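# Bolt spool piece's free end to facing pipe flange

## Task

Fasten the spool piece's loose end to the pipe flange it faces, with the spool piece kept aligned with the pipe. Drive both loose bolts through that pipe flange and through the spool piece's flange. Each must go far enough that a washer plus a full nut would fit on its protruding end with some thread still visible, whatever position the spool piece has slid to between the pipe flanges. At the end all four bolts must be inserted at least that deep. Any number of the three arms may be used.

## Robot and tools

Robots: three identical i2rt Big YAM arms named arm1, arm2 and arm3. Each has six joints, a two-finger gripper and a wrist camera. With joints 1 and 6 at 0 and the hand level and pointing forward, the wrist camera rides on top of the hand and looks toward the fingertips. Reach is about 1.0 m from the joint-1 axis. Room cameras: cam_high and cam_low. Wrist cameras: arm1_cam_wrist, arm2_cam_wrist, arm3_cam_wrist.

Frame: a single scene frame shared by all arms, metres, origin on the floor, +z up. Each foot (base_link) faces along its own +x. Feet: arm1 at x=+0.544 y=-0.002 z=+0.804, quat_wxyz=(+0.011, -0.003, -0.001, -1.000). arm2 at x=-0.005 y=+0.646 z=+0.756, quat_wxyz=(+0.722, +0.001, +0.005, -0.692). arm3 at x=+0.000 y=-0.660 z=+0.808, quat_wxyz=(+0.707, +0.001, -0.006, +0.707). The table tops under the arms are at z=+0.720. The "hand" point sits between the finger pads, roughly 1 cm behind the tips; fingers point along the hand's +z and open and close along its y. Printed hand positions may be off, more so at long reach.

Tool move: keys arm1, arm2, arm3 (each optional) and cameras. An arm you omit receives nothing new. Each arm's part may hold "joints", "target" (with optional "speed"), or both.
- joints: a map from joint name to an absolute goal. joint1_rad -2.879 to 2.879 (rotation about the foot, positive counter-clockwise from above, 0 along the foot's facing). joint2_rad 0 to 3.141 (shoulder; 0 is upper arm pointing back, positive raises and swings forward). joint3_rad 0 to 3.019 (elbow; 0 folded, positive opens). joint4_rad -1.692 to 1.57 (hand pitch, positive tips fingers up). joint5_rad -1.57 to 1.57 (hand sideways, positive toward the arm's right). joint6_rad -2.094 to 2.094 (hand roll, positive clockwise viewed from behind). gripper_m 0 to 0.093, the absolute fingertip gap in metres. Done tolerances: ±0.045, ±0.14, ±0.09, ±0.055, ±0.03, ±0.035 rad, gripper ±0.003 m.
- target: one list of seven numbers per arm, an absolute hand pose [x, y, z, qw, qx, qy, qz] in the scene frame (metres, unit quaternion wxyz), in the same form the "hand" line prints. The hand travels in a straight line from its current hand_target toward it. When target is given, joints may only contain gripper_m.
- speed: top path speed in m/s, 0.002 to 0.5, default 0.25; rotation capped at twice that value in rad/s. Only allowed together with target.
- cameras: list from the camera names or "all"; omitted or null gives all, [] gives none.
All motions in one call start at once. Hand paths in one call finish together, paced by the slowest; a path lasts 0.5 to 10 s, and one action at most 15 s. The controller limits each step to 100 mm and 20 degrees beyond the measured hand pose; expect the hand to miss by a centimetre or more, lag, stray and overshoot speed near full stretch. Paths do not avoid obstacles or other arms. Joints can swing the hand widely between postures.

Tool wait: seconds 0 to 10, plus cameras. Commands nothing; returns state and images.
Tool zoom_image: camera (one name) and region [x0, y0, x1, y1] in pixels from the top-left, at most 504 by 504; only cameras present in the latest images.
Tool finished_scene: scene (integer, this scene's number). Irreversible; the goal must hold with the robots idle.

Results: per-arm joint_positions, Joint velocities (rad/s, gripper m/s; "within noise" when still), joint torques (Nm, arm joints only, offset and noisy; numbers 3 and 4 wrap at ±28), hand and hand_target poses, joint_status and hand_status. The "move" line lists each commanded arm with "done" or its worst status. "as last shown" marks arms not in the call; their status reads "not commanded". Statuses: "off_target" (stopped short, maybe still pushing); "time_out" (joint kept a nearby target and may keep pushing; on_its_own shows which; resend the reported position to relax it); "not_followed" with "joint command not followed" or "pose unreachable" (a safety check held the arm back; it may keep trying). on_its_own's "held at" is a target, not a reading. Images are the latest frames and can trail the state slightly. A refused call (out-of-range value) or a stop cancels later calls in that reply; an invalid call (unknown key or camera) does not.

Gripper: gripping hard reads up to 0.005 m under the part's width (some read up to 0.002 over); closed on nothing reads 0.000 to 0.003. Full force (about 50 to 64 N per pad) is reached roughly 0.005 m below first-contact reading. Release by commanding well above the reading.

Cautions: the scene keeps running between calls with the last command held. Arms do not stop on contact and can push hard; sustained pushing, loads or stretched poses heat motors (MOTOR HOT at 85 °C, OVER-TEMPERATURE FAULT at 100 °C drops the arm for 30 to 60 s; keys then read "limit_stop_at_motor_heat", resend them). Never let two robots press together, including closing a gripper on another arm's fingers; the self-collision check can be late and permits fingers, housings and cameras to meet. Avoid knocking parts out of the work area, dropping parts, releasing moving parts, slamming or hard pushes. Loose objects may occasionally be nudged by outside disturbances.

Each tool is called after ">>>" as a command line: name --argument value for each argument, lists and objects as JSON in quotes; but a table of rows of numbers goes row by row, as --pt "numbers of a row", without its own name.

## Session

>>> move

Scene clock: 0.00 s.
Joint torques (N m): no reading
Heat: arm1: hottest joint3_rad 27 °C; arm2: hottest joint2_rad 26 °C; arm3: hottest joint3_rad 27 °C.
Joint velocities: within noise
arm1.joint_positions: joint1_rad=-0.039 joint2_rad=+0.530 joint3_rad=+1.431 joint4_rad=-1.187 joint5_rad=-0.262 joint6_rad=-0.219 gripper_m=+0.09396
arm1.joint_status: not commanded
arm1.hand: x=+0.3508 y=-0.0412 z=+1.4181 quat_wxyz=(-0.034, -0.780, -0.157, +0.605) (m; scene frame)
arm1.hand_target: x=+0.3548 y=-0.0412 z=+1.4275 quat_wxyz=(-0.033, -0.773, -0.158, +0.614) (m; scene frame)
arm1.hand_status: not commanded
arm2.joint_positions: joint1_rad=-0.314 joint2_rad=+0.536 joint3_rad=+1.343 joint4_rad=-1.211 joint5_rad=-0.221 joint6_rad=-0.105 gripper_m=+0.09396
arm2.joint_status: not commanded
arm2.hand: x=-0.0250 y=+0.4220 z=+1.3171 quat_wxyz=(-0.380, -0.595, -0.585, +0.400) (m; scene frame)
arm2.hand_target: x=-0.0240 y=+0.4252 z=+1.3289 quat_wxyz=(-0.386, -0.588, -0.581, +0.410) (m; scene frame)
arm2.hand_status: not commanded
arm3.joint_positions: joint1_rad=+0.235 joint2_rad=+0.572 joint3_rad=+1.373 joint4_rad=-1.512 joint5_rad=-0.035 joint6_rad=-0.424 gripper_m=+0.09396
arm3.joint_status: not commanded
arm3.hand: x=-0.0538 y=-0.4791 z=+1.3156 quat_wxyz=(-0.316, +0.819, -0.391, -0.277) (m; scene frame)
arm3.hand_target: x=-0.0536 y=-0.4808 z=+1.3271 quat_wxyz=(-0.326, +0.814, -0.388, -0.285) (m; scene frame)
arm3.hand_status: not commanded
pictures: arm1_cam_wrist, arm2_cam_wrist, arm3_cam_wrist, cam_high, cam_low
Images, in order (width x height): arm1_cam_wrist 504x504, arm2_cam_wrist 504x504, arm3_cam_wrist 504x504, cam_high 504x504, cam_low 504x504.

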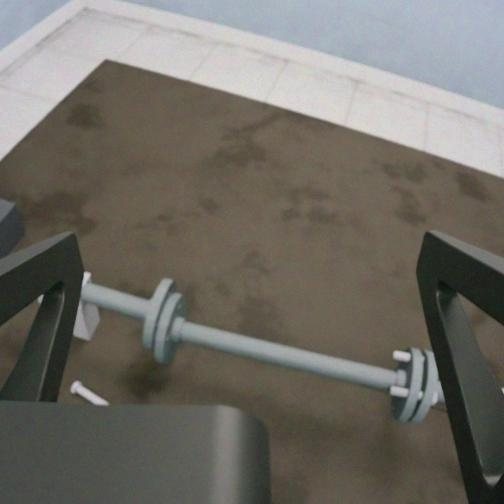

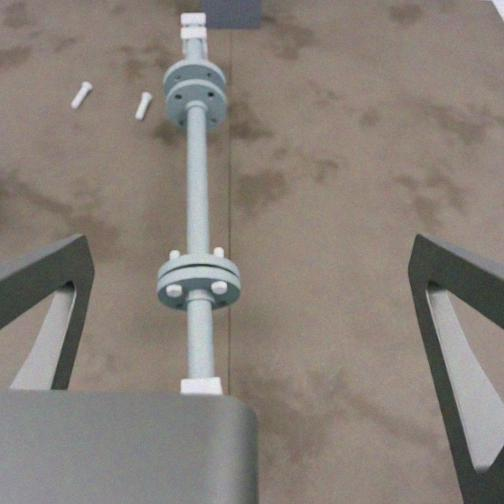

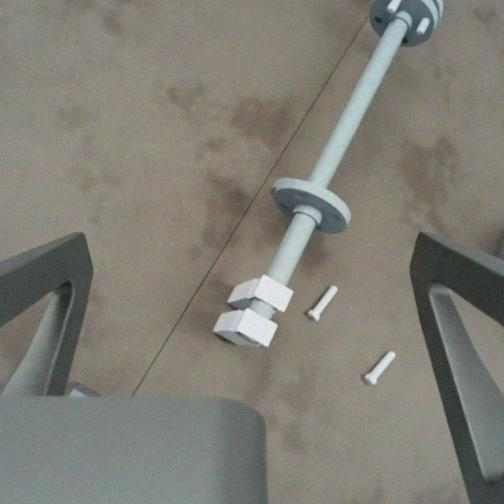

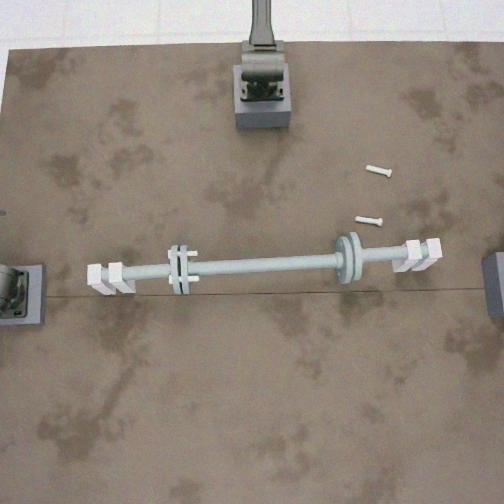

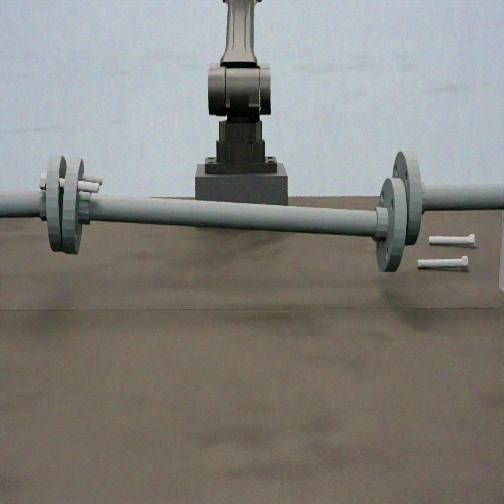

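>>> move --arm1 '{"target":[0.045,-0.060,0.96,0,0.735,-0.678,0],"speed":0.3}' --arm3 '{"target":[0.165,-0.31,0.90,0,0.6627,-0.7487,0],"speed":0.3}'

Scene clock: 22.77 s.
Joint torques (N m): arm1=[0.5 -14.33 9.68 0.14 -0.07 0.2] | arm2=[0.44 2.26 8.03 2.3 -0.06 -0.1] | arm3=[-0.15 -9.47 10.71 0.94 0.06 0.04]
Heat: arm1: hottest joint3_rad 31 °C; arm2: hottest joint3_rad 28 °C; arm3: hottest joint3_rad 30 °C.
move: arm1 off_target; arm3 off_target
Joint velocities: within noise
arm1.joint_positions: joint1_rad=+0.100 joint2_rad=+1.689 joint3_rad=+1.389 joint4_rad=-1.305 joint5_rad=+0.003 joint6_rad=+1.596 gripper_m=+0.09396
arm1.joint_status: not commanded
arm1.hand: x=+0.0584 y=-0.0606 z=+0.9477 quat_wxyz=(+0.011, -0.740, +0.672, -0.008) (m; scene frame)
arm1.hand_target: x=+0.0455 y=-0.0598 z=+0.9600 quat_wxyz=(+0.000, -0.735, +0.678, +0.000) (m; scene frame)
arm1.hand_status: off_target (0.018 m and 1.8 deg from the pose sent, 0.551 m and 124.4 deg at the start)
arm2: as last shown
arm3.joint_positions: joint1_rad=-0.431 joint2_rad=+1.471 joint3_rad=+0.937 joint4_rad=-1.105 joint5_rad=-0.006 joint6_rad=-0.330 gripper_m=+0.09396
arm3.joint_status: not commanded
arm3.hand: x=+0.1506 y=-0.3301 z=+0.8862 quat_wxyz=(+0.027, +0.671, -0.741, +0.010) (m; scene frame)
arm3.hand_target: x=+0.1645 y=-0.3111 z=+0.9006 quat_wxyz=(+0.000, +0.663, -0.749, +0.000) (m; scene frame)
arm3.hand_status: off_target (0.028 m and 3.5 deg from the pose sent, 0.499 m and 66.7 deg at the start)
pictures: arm1_cam_wrist, arm2_cam_wrist, arm3_cam_wrist, cam_high, cam_low
Images, in order (width x height): arm1_cam_wrist 504x504, arm2_cam_wrist 504x504, arm3_cam_wrist 504x504, cam_high 504x504, cam_low 504x504.

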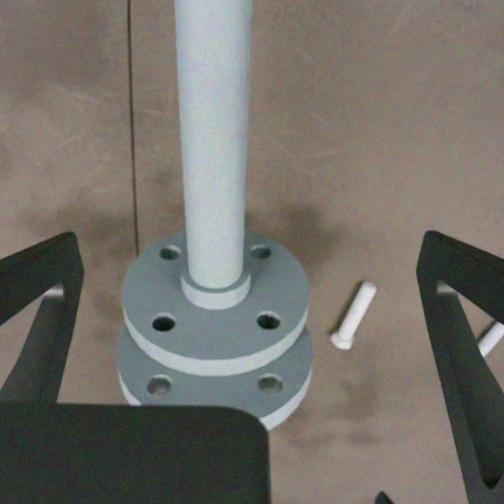

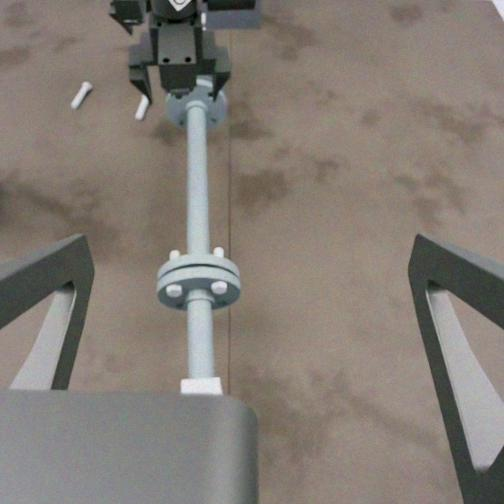

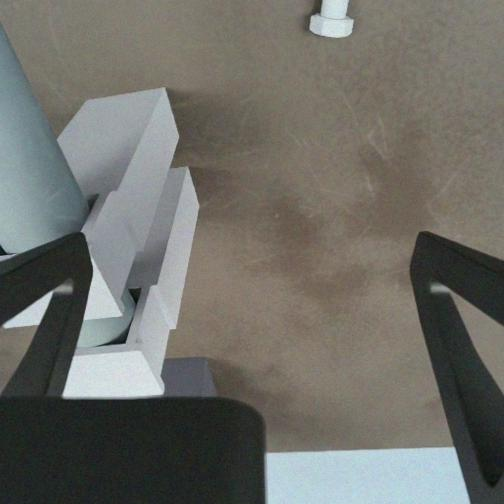

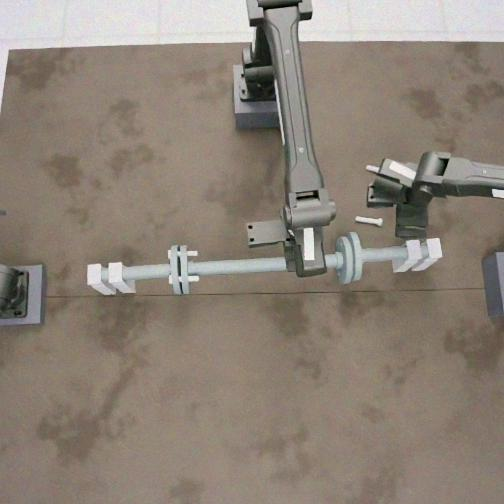

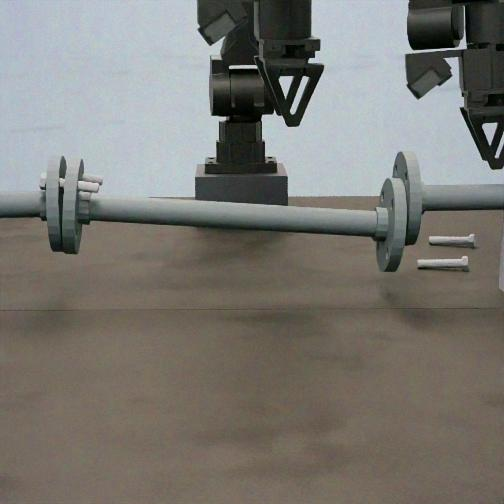

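>>> move --arm1 '{"target":[0.020,-0.060,0.842,0,0.735,-0.678,0],"speed":0.12}' --arm3 '{"target":[0.20,-0.245,0.87,0,0.6475,-0.762,0],"speed":0.2}' --cameras '["arm1_cam_wrist","arm3_cam_wrist","cam_low"]'

Scene clock: 29.17 s.
Joint torques (N m): arm1=[0.21 -15.62 6.63 1.01 -0.06 0.1] | arm2=[0.44 2.26 8.05 2.3 -0.07 -0.09] | arm3=[-0.21 -12.63 10.61 0.9 0.06 0.01]
Heat: arm1: hottest joint3_rad 32 °C; arm2: hottest joint3_rad 29 °C; arm3: hottest joint3_rad 31 °C.
move: arm1 done; arm3 off_target
Joint velocities: within noise
arm1.joint_positions: joint1_rad=+0.098 joint2_rad=+1.863 joint3_rad=+1.342 joint4_rad=-1.060 joint5_rad=+0.003 joint6_rad=+1.597 gripper_m=+0.09396
arm1.joint_status: not commanded
arm1.hand: x=+0.0236 y=-0.0638 z=+0.8457 quat_wxyz=(+0.002, -0.740, +0.673, +0.000) (m; scene frame)
arm1.hand_target: x=+0.0201 y=-0.0601 z=+0.8421 quat_wxyz=(+0.000, -0.735, +0.678, +0.000) (m; scene frame)
arm1.hand_status: done (0.006 m and 0.8 deg from the pose sent, 0.113 m and 1.8 deg at the start)
arm2: as last shown
arm3.joint_positions: joint1_rad=-0.438 joint2_rad=+1.682 joint3_rad=+1.107 joint4_rad=-1.058 joint5_rad=-0.006 joint6_rad=-0.298 gripper_m=+0.09396
arm3.joint_status: not commanded
arm3.hand: x=+0.1841 y=-0.2653 z=+0.8585 quat_wxyz=(+0.025, +0.656, -0.755, +0.009) (m; scene frame)
arm3.hand_target: x=+0.1996 y=-0.2461 z=+0.8707 quat_wxyz=(+0.000, +0.647, -0.762, +0.000) (m; scene frame)
arm3.hand_status: off_target (0.028 m and 3.3 deg from the pose sent, 0.100 m and 4.8 deg at the start)
pictures: arm1_cam_wrist, arm3_cam_wrist, cam_low
Images, in order (width x height): arm1_cam_wrist 504x504, arm3_cam_wrist 504x504, cam_low 504x504.

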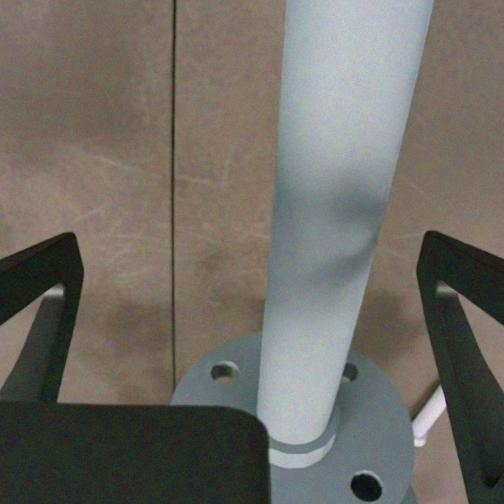

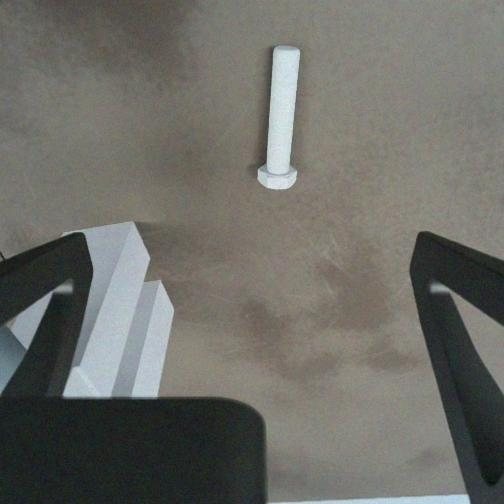

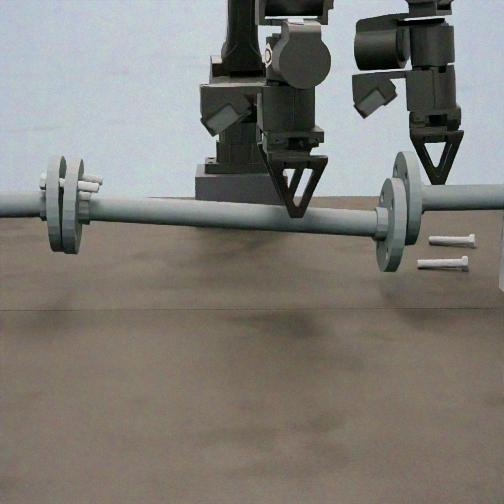

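>>> move --arm1 '{"target":[0.045,-0.060,0.812,0,0.735,-0.678,0],"speed":0.1}' --arm3 '{"target":[0.210,-0.23,0.785,0,0.6475,-0.762,0],"speed":0.2}' --cameras '["arm1_cam_wrist","arm3_cam_wrist","cam_low"]'

Scene clock: 35.90 s.
Joint torques (N m): arm1=[0.62 -15.85 5.87 0.95 -0.07 0.16] | arm2=[0.38 2.26 8.03 2.3 -0.07 -0.1] | arm3=[-0.32 -14.33 7.94 1.02 0.06 -0.01]
Heat: arm1: hottest joint3_rad 32 °C; arm2: hottest joint3_rad 29 °C; arm3: hottest joint3_rad 33 °C.
move: arm1 done; arm3 off_target
Joint velocities: within noise
arm1.joint_positions: joint1_rad=+0.098 joint2_rad=+1.863 joint3_rad=+1.233 joint4_rad=-0.960 joint5_rad=+0.003 joint6_rad=+1.597 gripper_m=+0.09396
arm1.joint_status: not commanded
arm1.hand: x=+0.0478 y=-0.0610 z=+0.8108 quat_wxyz=(+0.005, -0.740, +0.673, -0.003) (m; scene frame)
arm1.hand_target: x=+0.0450 y=-0.0601 z=+0.8121 quat_wxyz=(+0.000, -0.735, +0.678, +0.000) (m; scene frame)
arm1.hand_status: done (0.003 m and 1.0 deg from the pose sent, 0.040 m and 0.8 deg at the start)
arm2: as last shown
arm3.joint_positions: joint1_rad=-0.443 joint2_rad=+1.866 joint3_rad=+1.107 joint4_rad=-0.864 joint5_rad=-0.006 joint6_rad=-0.298 gripper_m=+0.09396
arm3.joint_status: not commanded
arm3.hand: x=+0.1972 y=-0.2429 z=+0.7776 quat_wxyz=(+0.019, +0.654, -0.756, +0.007) (m; scene frame)
arm3.hand_target: x=+0.2099 y=-0.2305 z=+0.7854 quat_wxyz=(+0.000, +0.647, -0.762, +0.000) (m; scene frame)
arm3.hand_status: off_target (0.020 m and 2.5 deg from the pose sent, 0.086 m and 3.3 deg at the start)
pictures: arm1_cam_wrist, arm3_cam_wrist, cam_low
Images, in order (width x height): arm1_cam_wrist 504x504, arm3_cam_wrist 504x504, cam_low 504x504.

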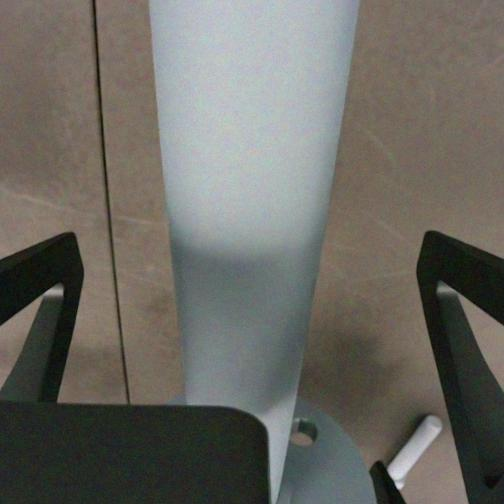

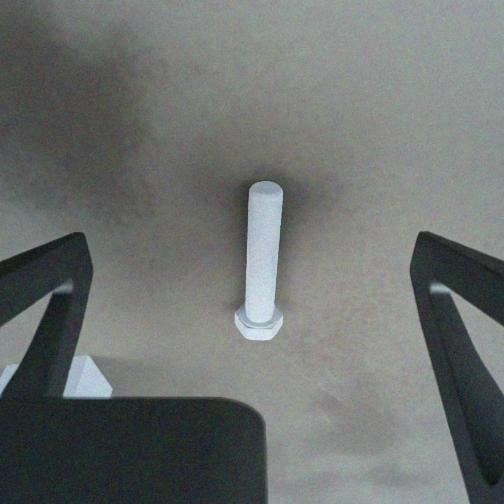

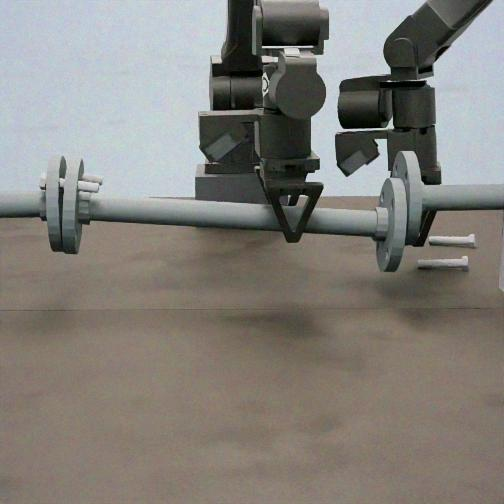

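>>> move --arm1 '{"target":[0.042,-0.060,0.829,0,0.735,-0.678,0],"speed":0.1}' --arm3 '{"target":[0.208,-0.258,0.740,0,0.6475,-0.762,0],"speed":0.1}' --cameras '["arm1_cam_wrist","arm3_cam_wrist","cam_low"]'

Scene clock: 42.63 s.
Joint torques (N m): arm1=[0.62 -16.5 7.51 0.14 -0.07 0.15] | arm2=[0.44 2.26 8.05 2.3 -0.06 -0.1] | arm3=[-0.21 -13.86 5.29 1.07 0.05 -0.16]
Heat: arm1: hottest joint3_rad 33 °C; arm2: hottest joint3_rad 30 °C; arm3: hottest joint3_rad 33 °C.
move: arm1 off_target; arm3 done
Joint velocities: within noise
arm1.joint_positions: joint1_rad=+0.098 joint2_rad=+1.855 joint3_rad=+1.233 joint4_rad=-0.987 joint5_rad=+0.003 joint6_rad=+1.597 gripper_m=+0.09396
arm1.joint_status: not commanded
arm1.hand: x=+0.0534 y=-0.0603 z=+0.8148 quat_wxyz=(+0.012, -0.739, +0.673, -0.009) (m; scene frame)
arm1.hand_target: x=+0.0423 y=-0.0600 z=+0.8291 quat_wxyz=(+0.000, -0.735, +0.678, +0.000) (m; scene frame)
arm1.hand_status: off_target (0.018 m and 1.9 deg from the pose sent, 0.019 m and 1.0 deg at the start)
arm2: as last shown
arm3.joint_positions: joint1_rad=-0.466 joint2_rad=+1.899 joint3_rad=+1.028 joint4_rad=-0.722 joint5_rad=-0.005 joint6_rad=-0.303 gripper_m=+0.09396
arm3.joint_status: not commanded
arm3.hand: x=+0.2017 y=-0.2582 z=+0.7419 quat_wxyz=(+0.005, +0.647, -0.762, +0.001) (m; scene frame)
arm3.hand_target: x=+0.2080 y=-0.2581 z=+0.7400 quat_wxyz=(+0.000, +0.647, -0.762, +0.000) (m; scene frame)
arm3.hand_status: done (0.007 m and 0.6 deg from the pose sent, 0.042 m and 2.5 deg at the start)
pictures: arm1_cam_wrist, arm3_cam_wrist, cam_low
Images, in order (width x height): arm1_cam_wrist 504x504, arm3_cam_wrist 504x504, cam_low 504x504.

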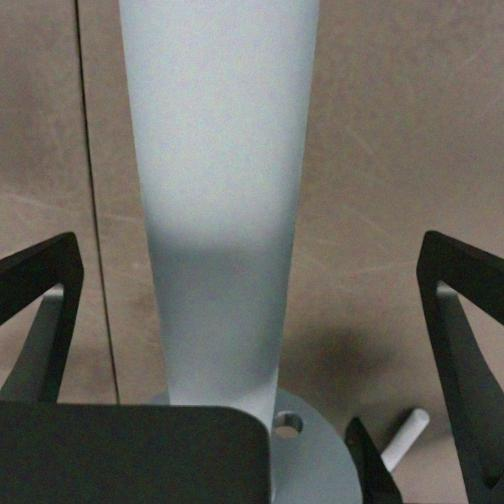

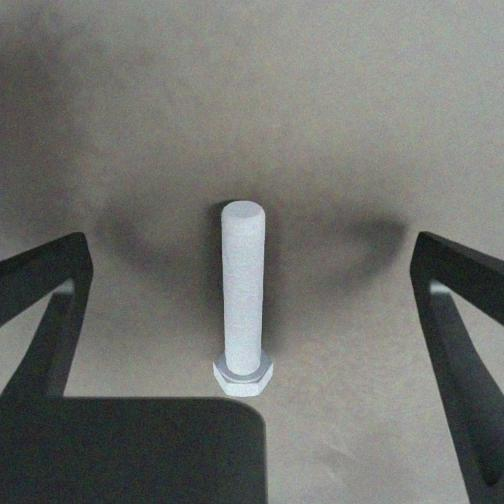

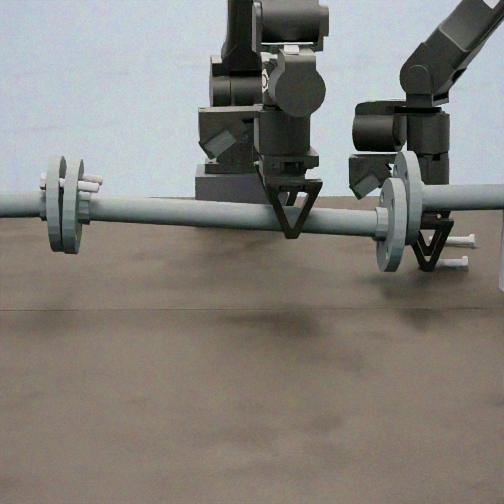

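>>> move --arm1 '{"target":[0.032,-0.060,0.838,0,0.735,-0.678,0],"speed":0.1}' --arm3 '{"target":[0.203,-0.268,0.733,0,0.6475,-0.762,0],"speed":0.1}' --cameras '[]'

>>> move --arm1 '{"joints":{"gripper_m":0.018}}' --arm3 '{"joints":{"gripper_m":0.02}}' --cameras '["arm1_cam_wrist","arm3_cam_wrist","cam_low"]'

Scene clock: 48.13 s.
Joint torques (N m): arm1=[0.38 -16.15 8.47 0.13 -0.07 0.12] | arm2=[0.38 2.26 8.05 2.29 -0.07 -0.1] | arm3=[-0.21 -14.1 4.49 1.18 0 -0.16]
Heat: arm1: hottest joint3_rad 33 °C; arm2: hottest joint3_rad 30 °C; arm3: hottest joint3_rad 33 °C.
move: arm1 off_target; arm3 done
Joint velocities: within noise
arm1.joint_positions: joint1_rad=+0.098 joint2_rad=+1.855 joint3_rad=+1.263 joint4_rad=-1.019 joint5_rad=+0.003 joint6_rad=+1.597 gripper_m=+0.09396
arm1.joint_status: not commanded
arm1.hand: x=+0.0479 y=-0.0609 z=+0.8241 quat_wxyz=(+0.013, -0.739, +0.673, -0.010) (m; scene frame)
arm1.hand_target: x=+0.0326 y=-0.0600 z=+0.8382 quat_wxyz=(+0.000, -0.735, +0.678, +0.000) (m; scene frame)
arm1.hand_status: off_target (0.021 m and 2.1 deg from the pose sent, 0.032 m and 1.9 deg at the start)
arm2: as last shown
arm3.joint_positions: joint1_rad=-0.466 joint2_rad=+1.899 joint3_rad=+1.000 joint4_rad=-0.693 joint5_rad=-0.004 joint6_rad=-0.304 gripper_m=+0.09396
arm3.joint_status: not commanded
arm3.hand: x=+0.1982 y=-0.2658 z=+0.7349 quat_wxyz=(+0.005, +0.648, -0.762, +0.001) (m; scene frame)
arm3.hand_target: x=+0.2029 y=-0.2681 z=+0.7330 quat_wxyz=(+0.000, +0.647, -0.762, +0.000) (m; scene frame)
arm3.hand_status: done (0.006 m and 0.6 deg from the pose sent, 0.013 m and 0.6 deg at the start)
pictures: none
No camera images: "cameras" was empty.

Scene clock: 48.93 s.
Joint torques (N m): arm1=[0.38 -16.21 8.39 0.17 -0.04 0.08] | arm2=[0.44 2.26 8.05 2.32 -0.07 -0.1] | arm3=[-0.09 -14.15 4.52 1.06 -0.09 -0.17]
Heat: arm1: hottest joint3_rad 33 °C; arm2: hottest joint3_rad 30 °C; arm3: hottest joint3_rad 33 °C.
move: arm1 off_target; arm3 done
Joint velocities: within noise
arm1.joint_positions: joint1_rad=+0.098 joint2_rad=+1.855 joint3_rad=+1.264 joint4_rad=-1.019 joint5_rad=+0.003 joint6_rad=+1.601 gripper_m=+0.03149
arm1.joint_status: gripper_m off_target (ended at +0.03152, target +0.01800)
arm1.hand: x=+0.0471 y=-0.0611 z=+0.8246 quat_wxyz=(+0.012, -0.738, +0.675, -0.010) (m; scene frame)
arm1.hand_target: x=+0.0325 y=-0.0600 z=+0.8382 quat_wxyz=(+0.000, -0.735, +0.678, +0.000) (m; scene frame)
arm1.hand_status: not commanded
arm2: as last shown
arm3.joint_positions: joint1_rad=-0.468 joint2_rad=+1.899 joint3_rad=+1.000 joint4_rad=-0.688 joint5_rad=-0.002 joint6_rad=-0.304 gripper_m=+0.02017
arm3.joint_status: all done
arm3.hand: x=+0.1996 y=-0.2652 z=+0.7349 quat_wxyz=(+0.002, +0.647, -0.762, +0.001) (m; scene frame)
arm3.hand_target: x=+0.2029 y=-0.2681 z=+0.7330 quat_wxyz=(+0.000, +0.647, -0.762, +0.000) (m; scene frame)
arm3.hand_status: not commanded
pictures: arm1_cam_wrist, arm3_cam_wrist, cam_low
Images, in order (width x height): arm1_cam_wrist 504x504, arm3_cam_wrist 504x504, cam_low 504x504.

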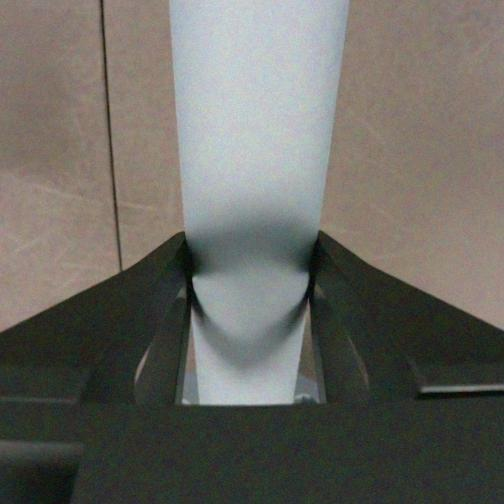

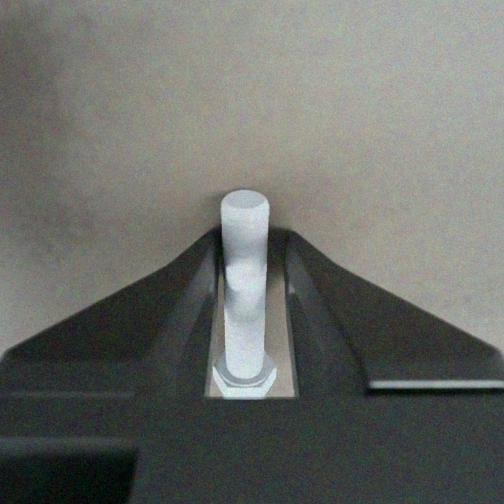

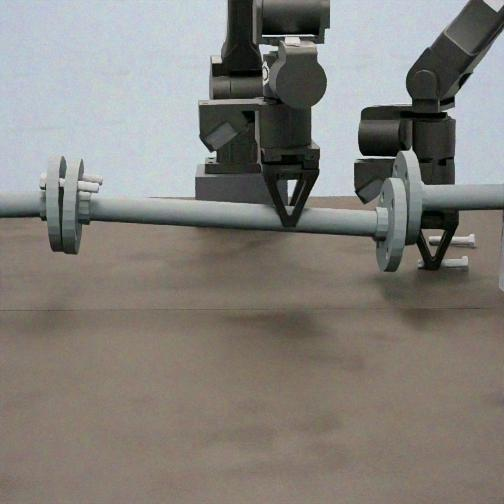

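>>> move --arm1 '{"target":[0.032,-0.060,0.862,0,0.735,-0.678,0],"speed":0.05}' --arm3 '{"target":[0.200,-0.284,0.733,0,0.6475,-0.762,0],"speed":0.1}' --cameras '["arm3_cam_wrist","cam_low","cam_high"]'

>>> zoom_image --camera "cam_low" --region '[344, 110, 494, 290]'

>>> zoom_image --camera "cam_high" --region '[310, 180, 450, 300]'

Scene clock: 54.90 s.
Joint torques (N m): arm1=[0.44 -18.49 9.48 -1.66 -0.05 0.08] | arm2=[0.44 2.26 8.06 2.3 -0.07 -0.1] | arm3=[-0.5 -13.74 4.08 0.99 -0.08 -0.16]
Heat: arm1: hottest joint3_rad 34 °C; arm2: hottest joint3_rad 31 °C; arm3: hottest joint3_rad 32 °C.
move: arm1 off_target; arm3 done
Joint velocities: within noise
arm1.joint_positions: joint1_rad=+0.098 joint2_rad=+1.855 joint3_rad=+1.270 joint4_rad=-1.031 joint5_rad=+0.003 joint6_rad=+1.601 gripper_m=+0.03150
arm1.joint_status: not commanded
arm1.hand: x=+0.0474 y=-0.0611 z=+0.8264 quat_wxyz=(+0.015, -0.738, +0.675, -0.012) (m; scene frame)
arm1.hand_target: x=+0.0331 y=-0.0600 z=+0.8615 quat_wxyz=(-0.001, -0.735, +0.678, +0.001) (m; scene frame)
arm1.hand_status: off_target (0.039 m and 2.3 deg from the pose sent, 0.040 m and 1.9 deg at the start)
arm2: as last shown
arm3.joint_positions: joint1_rad=-0.475 joint2_rad=+1.875 joint3_rad=+0.956 joint4_rad=-0.664 joint5_rad=-0.002 joint6_rad=-0.315 gripper_m=+0.02009
arm3.joint_status: not commanded
arm3.hand: x=+0.1965 y=-0.2787 z=+0.7342 quat_wxyz=(+0.001, +0.648, -0.761, +0.000) (m; scene frame)
arm3.hand_target: x=+0.1999 y=-0.2840 z=+0.7331 quat_wxyz=(+0.000, +0.648, -0.762, +0.000) (m; scene frame)
arm3.hand_status: done (0.006 m and 0.2 deg from the pose sent, 0.019 m and 0.3 deg at the start)
pictures: arm3_cam_wrist, cam_high, cam_low
Images, in order (width x height): arm3_cam_wrist 504x504, cam_high 504x504, cam_low 504x504.

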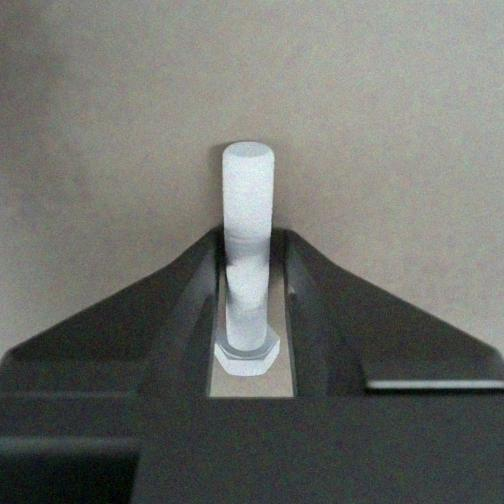

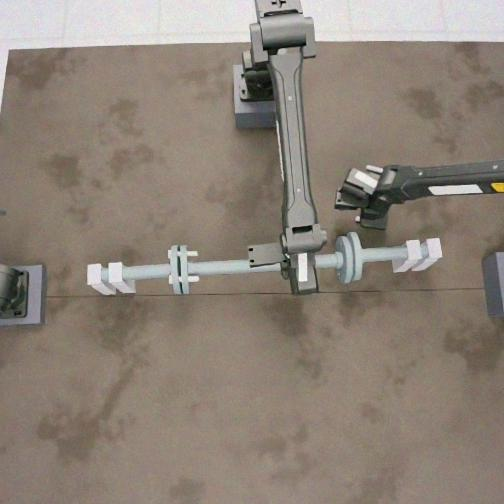

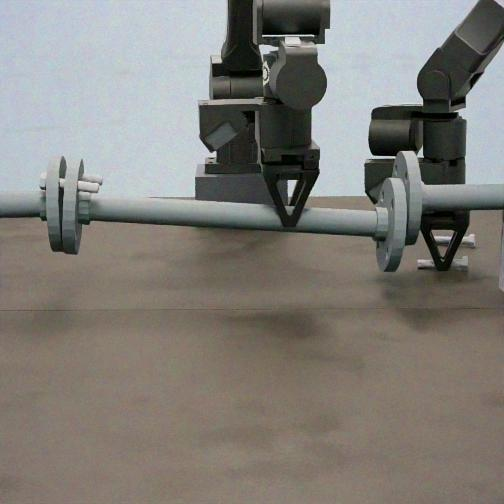

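Scaled by 2.800 from the camera's 504x504 image, which has a finer 720x720 frame.

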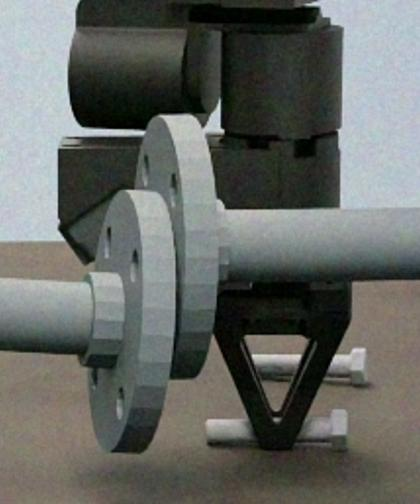

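Scaled by 3.600 from the camera's 504x504 image, which has a finer 720x720 frame.

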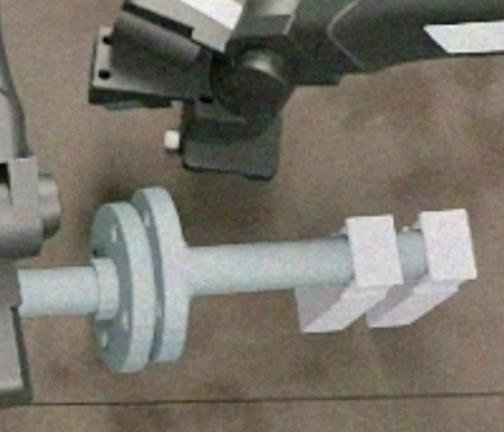

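>>> move --arm1 '{"target":[0.030,-0.060,0.880,0,0.735,-0.678,0],"speed":0.05}' --arm3 '{"joints":{"gripper_m":0.004}}' --cameras '[]'

>>> move --arm3 '{"target":[0.150,-0.310,0.96,-0.045,0.675,-0.735,-0.035],"speed":0.25}' --cameras '["arm3_cam_wrist","cam_low","cam_high"]'

>>> zoom_image --camera "cam_low" --region '[344, 110, 494, 290]'

>>> zoom_image --camera "cam_high" --region '[310, 180, 450, 300]'

Scene clock: 62.30 s.
Joint torques (N m): arm1=[0.44 -18.37 9.76 -0.12 0.17 0.12] | arm2=[0.44 2.26 8.05 2.3 -0.07 -0.1] | arm3=[-0.09 -13.74 4.12 0.92 -0.09 -0.17]
Heat: arm1: hottest joint3_rad 35 °C; arm2: hottest joint3_rad 31 °C; arm3: hottest joint3_rad 32 °C.
move: arm1 off_target; arm3 off_target
Joint velocities: within noise
arm1.joint_positions: joint1_rad=+0.098 joint2_rad=+1.836 joint3_rad=+1.296 joint4_rad=-1.115 joint5_rad=-0.003 joint6_rad=+1.597 gripper_m=+0.03150
arm1.joint_status: not commanded
arm1.hand: x=+0.0545 y=-0.0613 z=+0.8447 quat_wxyz=(+0.028, -0.739, +0.673, -0.027) (m; scene frame)
arm1.hand_target: x=+0.0319 y=-0.0599 z=+0.8802 quat_wxyz=(+0.000, -0.735, +0.678, +0.000) (m; scene frame)
arm1.hand_status: off_target (0.043 m and 4.5 deg from the pose sent, 0.056 m and 2.3 deg at the start)
arm2.joint_positions: joint1_rad=-0.314 joint2_rad=+0.536 joint3_rad=+1.343 joint4_rad=-1.211 joint5_rad=-0.221 joint6_rad=-0.105 gripper_m=+0.09396
arm2.joint_status: not commanded
arm2.hand: x=-0.0250 y=+0.4220 z=+1.3171 quat_wxyz=(-0.380, -0.595, -0.585, +0.400) (m; scene frame)
arm2.hand_target: x=-0.0240 y=+0.4252 z=+1.3289 quat_wxyz=(-0.386, -0.588, -0.581, +0.410) (m; scene frame)
arm2.hand_status: not commanded
arm3.joint_positions: joint1_rad=-0.478 joint2_rad=+1.875 joint3_rad=+0.956 joint4_rad=-0.664 joint5_rad=-0.002 joint6_rad=-0.315 gripper_m=+0.01079
arm3.joint_status: gripper_m off_target (ended at +0.01081, target +0.00400)
arm3.hand: x=+0.1976 y=-0.2791 z=+0.7342 quat_wxyz=(+0.001, +0.647, -0.762, +0.000) (m; scene frame)
arm3.hand_target: x=+0.1999 y=-0.2839 z=+0.7330 quat_wxyz=(+0.000, +0.648, -0.762, +0.000) (m; scene frame)
arm3.hand_status: not commanded
pictures: none
No camera images: "cameras" was empty.

Scene clock: 64.10 s.
Joint torques (N m): arm1=[0.38 -18.26 9.77 -0.12 0.17 0.13] | arm2=[0.44 2.2 8.03 2.29 -0.07 -0.1] | arm3=[1.32 -8.7 11.7 0.31 -0.24 -0.15]
Heat: arm1: hottest joint3_rad 35 °C; arm2: hottest joint3_rad 31 °C; arm3: hottest joint3_rad 32 °C.
move: arm3 off_target
Joint velocities: within noise
arm1, arm2: as last shown
arm1.hand_target: x=+0.0318 y=-0.0599 z=+0.8802 quat_wxyz=(+0.000, -0.735, +0.678, +0.000) (m; scene frame)
arm3.joint_positions: joint1_rad=-0.430 joint2_rad=+1.328 joint3_rad=+0.949 joint4_rad=-1.135 joint5_rad=-0.028 joint6_rad=-0.323 gripper_m=+0.01078
arm3.joint_status: not commanded
arm3.hand: x=+0.1474 y=-0.3276 z=+0.9392 quat_wxyz=(-0.026, +0.668, -0.743, -0.025) (m; scene frame)
arm3.hand_target: x=+0.1496 y=-0.3108 z=+0.9600 quat_wxyz=(-0.045, +0.675, -0.735, -0.035) (m; scene frame)
arm3.hand_status: off_target (0.027 m and 2.8 deg from the pose sent, 0.233 m and 8.0 deg at the start)
pictures: arm3_cam_wrist, cam_high, cam_low
Images, in order (width x height): arm3_cam_wrist 504x504, cam_high 504x504, cam_low 504x504.

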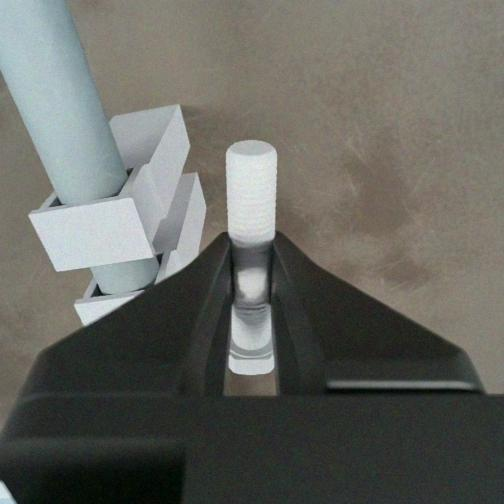

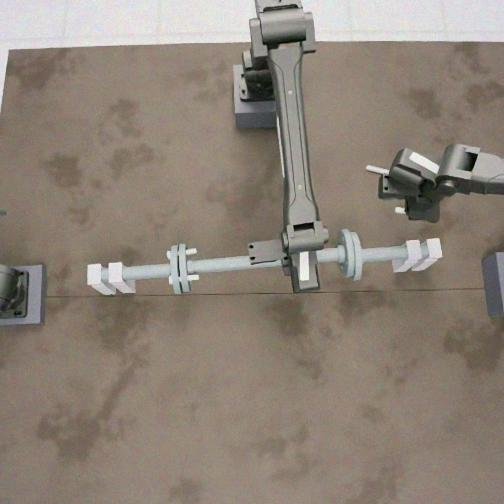

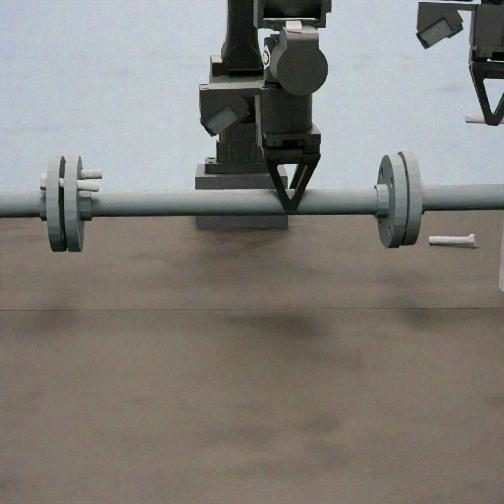

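Scaled by 2.800 from the camera's 504x504 image, which has a finer 720x720 frame.

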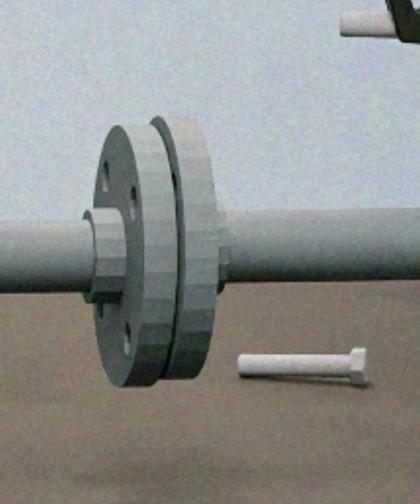

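Scaled by 3.600 from the camera's 504x504 image, which has a finer 720x720 frame.

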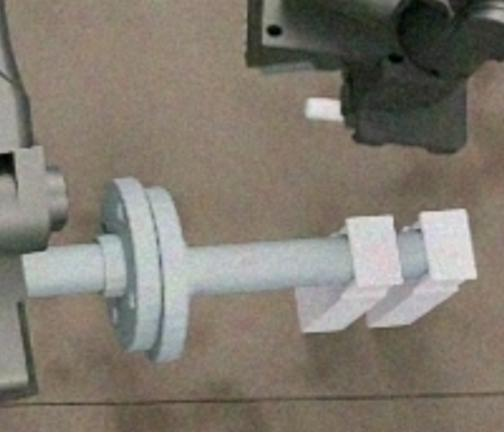

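>>> move --arm1 '{"target":[0.018,-0.060,0.885,0,0.735,-0.678,0],"speed":0.05}' --arm3 '{"target":[0.110,-0.310,0.94,-0.045,0.735,-0.678,-0.035],"speed":0.25}' --cameras '["arm3_cam_wrist","cam_low","cam_high"]'

>>> zoom_image --camera "cam_low" --region '[344, 110, 494, 290]'

>>> zoom_image --camera "cam_high" --region '[310, 180, 450, 300]'

Scene clock: 70.60 s.
Joint torques (N m): arm1=[0.26 -16.91 10.35 0.17 0.22 0] | arm2=[0.38 2.26 8.05 2.29 -0.06 -0.1] | arm3=[1.2 -9.64 7.94 1.22 -0.2 -0.19]
Heat: arm1: hottest joint3_rad 37 °C; arm2: hottest joint3_rad 31 °C; arm3: hottest joint3_rad 33 °C.
move: arm1 off_target; arm3 off_target
Joint velocities: within noise
arm1.joint_positions: joint1_rad=+0.098 joint2_rad=+1.836 joint3_rad=+1.338 joint4_rad=-1.146 joint5_rad=-0.004 joint6_rad=+1.606 gripper_m=+0.03150
arm1.joint_status: not commanded
arm1.hand: x=+0.0441 y=-0.0625 z=+0.8583 quat_wxyz=(+0.023, -0.736, +0.676, -0.024) (m; scene frame)
arm1.hand_target: x=+0.0197 y=-0.0598 z=+0.8855 quat_wxyz=(+0.000, -0.735, +0.678, +0.000) (m; scene frame)
arm1.hand_status: off_target (0.037 m and 3.8 deg from the pose sent, 0.054 m and 4.5 deg at the start)
arm2: as last shown
arm3.joint_positions: joint1_rad=-0.327 joint2_rad=+1.323 joint3_rad=+0.928 joint4_rad=-1.108 joint5_rad=-0.028 joint6_rad=-0.386 gripper_m=+0.01078
arm3.joint_status: not commanded
arm3.hand: x=+0.1117 y=-0.3153 z=+0.9336 quat_wxyz=(-0.031, +0.728, -0.685, -0.027) (m; scene frame)
arm3.hand_target: x=+0.1100 y=-0.3100 z=+0.9401 quat_wxyz=(-0.045, +0.734, -0.677, -0.035) (m; scene frame)
arm3.hand_status: off_target (0.008 m and 2.2 deg from the pose sent, 0.041 m and 10.9 deg at the start)
pictures: arm3_cam_wrist, cam_high, cam_low
Images, in order (width x height): arm3_cam_wrist 504x504, cam_high 504x504, cam_low 504x504.

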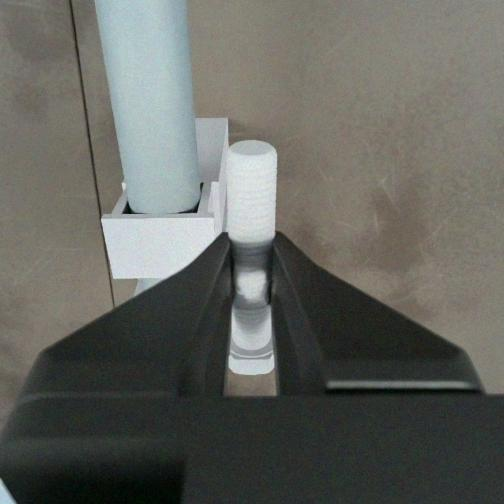

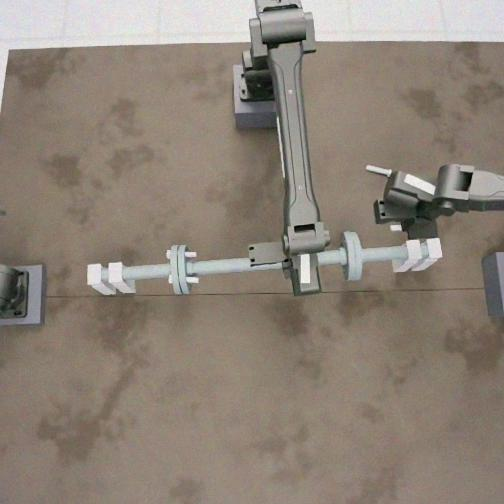

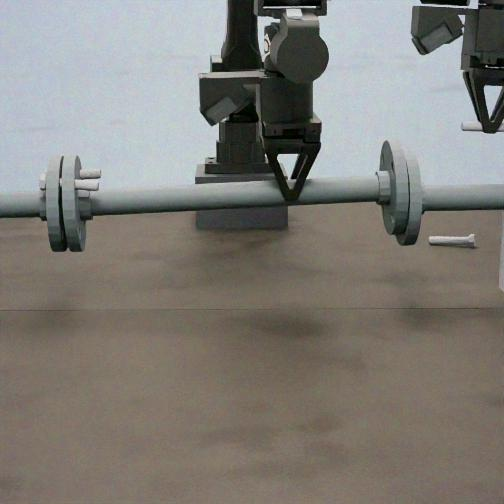

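Scaled by 2.800 from the camera's 504x504 image, which has a finer 720x720 frame.

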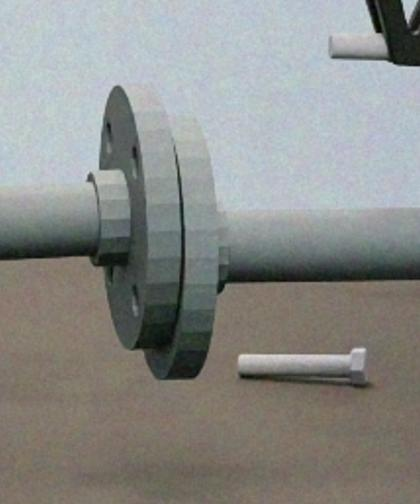

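Scaled by 3.600 from the camera's 504x504 image, which has a finer 720x720 frame.

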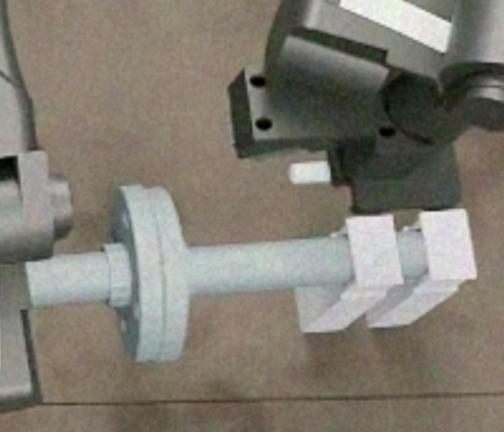

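>>> move --arm1 '{"target":[0.020,-0.060,0.864,0,0.735,-0.678,0],"speed":0.05}' --cameras '[]'

Scene clock: 75.00 s.
Joint torques (N m): arm1=[0.21 -16.62 8.29 0.98 0.2 -0.18] | arm2=[0.44 2.26 8.05 2.3 -0.07 -0.1] | arm3=[1.2 -9.64 7.94 1.26 -0.2 -0.17]
Heat: arm1: hottest joint3_rad 37 °C; arm2: hottest joint3_rad 32 °C; arm3: hottest joint3_rad 34 °C.
move: arm1 off_target
Joint velocities: within noise
arm1.joint_positions: joint1_rad=+0.097 joint2_rad=+1.851 joint3_rad=+1.338 joint4_rad=-1.116 joint5_rad=-0.004 joint6_rad=+1.623 gripper_m=+0.03150
arm1.joint_status: not commanded
arm1.hand: x=+0.0379 y=-0.0628 z=+0.8508 quat_wxyz=(+0.018, -0.730, +0.683, -0.019) (m; scene frame)
arm1.hand_target: x=+0.0207 y=-0.0600 z=+0.8643 quat_wxyz=(+0.000, -0.735, +0.678, +0.000) (m; scene frame)
arm1.hand_status: off_target (0.022 m and 3.1 deg from the pose sent, 0.025 m and 3.8 deg at the start)
arm2: as last shown
arm3.joint_positions: joint1_rad=-0.327 joint2_rad=+1.323 joint3_rad=+0.928 joint4_rad=-1.108 joint5_rad=-0.028 joint6_rad=-0.387 gripper_m=+0.01078
arm3.joint_status: not commanded
arm3.hand: x=+0.1117 y=-0.3153 z=+0.9336 quat_wxyz=(-0.031, +0.728, -0.684, -0.027) (m; scene frame)
arm3.hand_target: x=+0.1100 y=-0.3101 z=+0.9401 quat_wxyz=(-0.045, +0.734, -0.677, -0.035) (m; scene frame)
arm3.hand_status: not commanded
pictures: none
No camera images: "cameras" was empty.

Need x +8mm, z −4mm.

>>> move --arm1 '{"target":[0.033,-0.060,0.860,0,0.735,-0.678,0],"speed":0.05}' --cameras '["cam_low","cam_high"]'

>>> zoom_image --camera "cam_low" --region '[344, 110, 494, 290]'

>>> zoom_image --camera "cam_high" --region '[310, 180, 450, 300]'

Scene clock: 78.90 s.
Joint torques (N m): arm1=[0.56 -17.96 6.72 0.77 0.01 -0.14] | arm2=[0.44 2.2 8.05 2.29 -0.07 -0.1] | arm3=[1.26 -9.64 7.97 1.22 -0.19 -0.17]
Heat: arm1: hottest joint3_rad 37 °C; arm2: hottest joint3_rad 32 °C; arm3: hottest joint3_rad 34 °C.
move: arm1 off_target
Joint velocities: within noise
arm1.joint_positions: joint1_rad=+0.097 joint2_rad=+1.851 joint3_rad=+1.311 joint4_rad=-1.087 joint5_rad=+0.002 joint6_rad=+1.622 gripper_m=+0.03150
arm1.joint_status: not commanded
arm1.hand: x=+0.0422 y=-0.0613 z=+0.8419 quat_wxyz=(+0.019, -0.731, +0.682, -0.016) (m; scene frame)
arm1.hand_target: x=+0.0333 y=-0.0601 z=+0.8599 quat_wxyz=(+0.000, -0.735, +0.678, +0.000) (m; scene frame)
arm1.hand_status: off_target (0.020 m and 2.9 deg from the pose sent, 0.011 m and 3.0 deg at the start)
arm2, arm3: as last shown
pictures: cam_high, cam_low
Images, in order (width x height): cam_high 504x504, cam_low 504x504.

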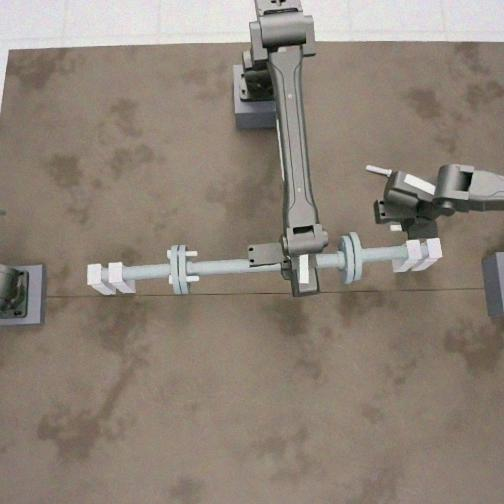

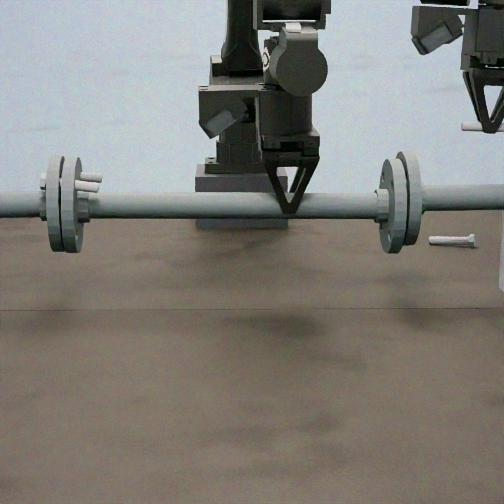

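Scaled by 2.800 from the camera's 504x504 image, which has a finer 720x720 frame.

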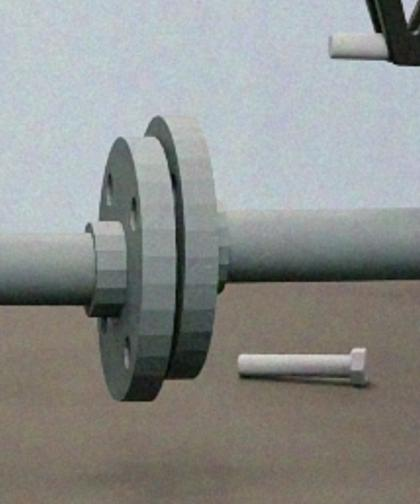

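Scaled by 3.600 from the camera's 504x504 image, which has a finer 720x720 frame.

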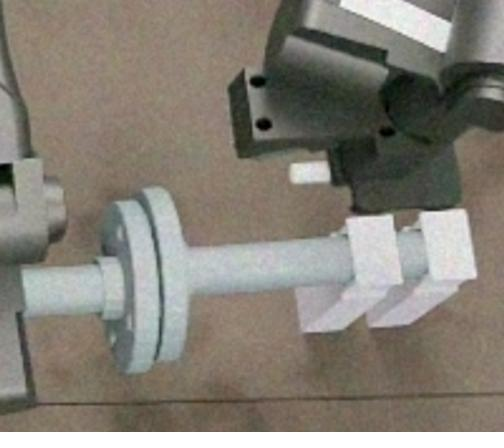

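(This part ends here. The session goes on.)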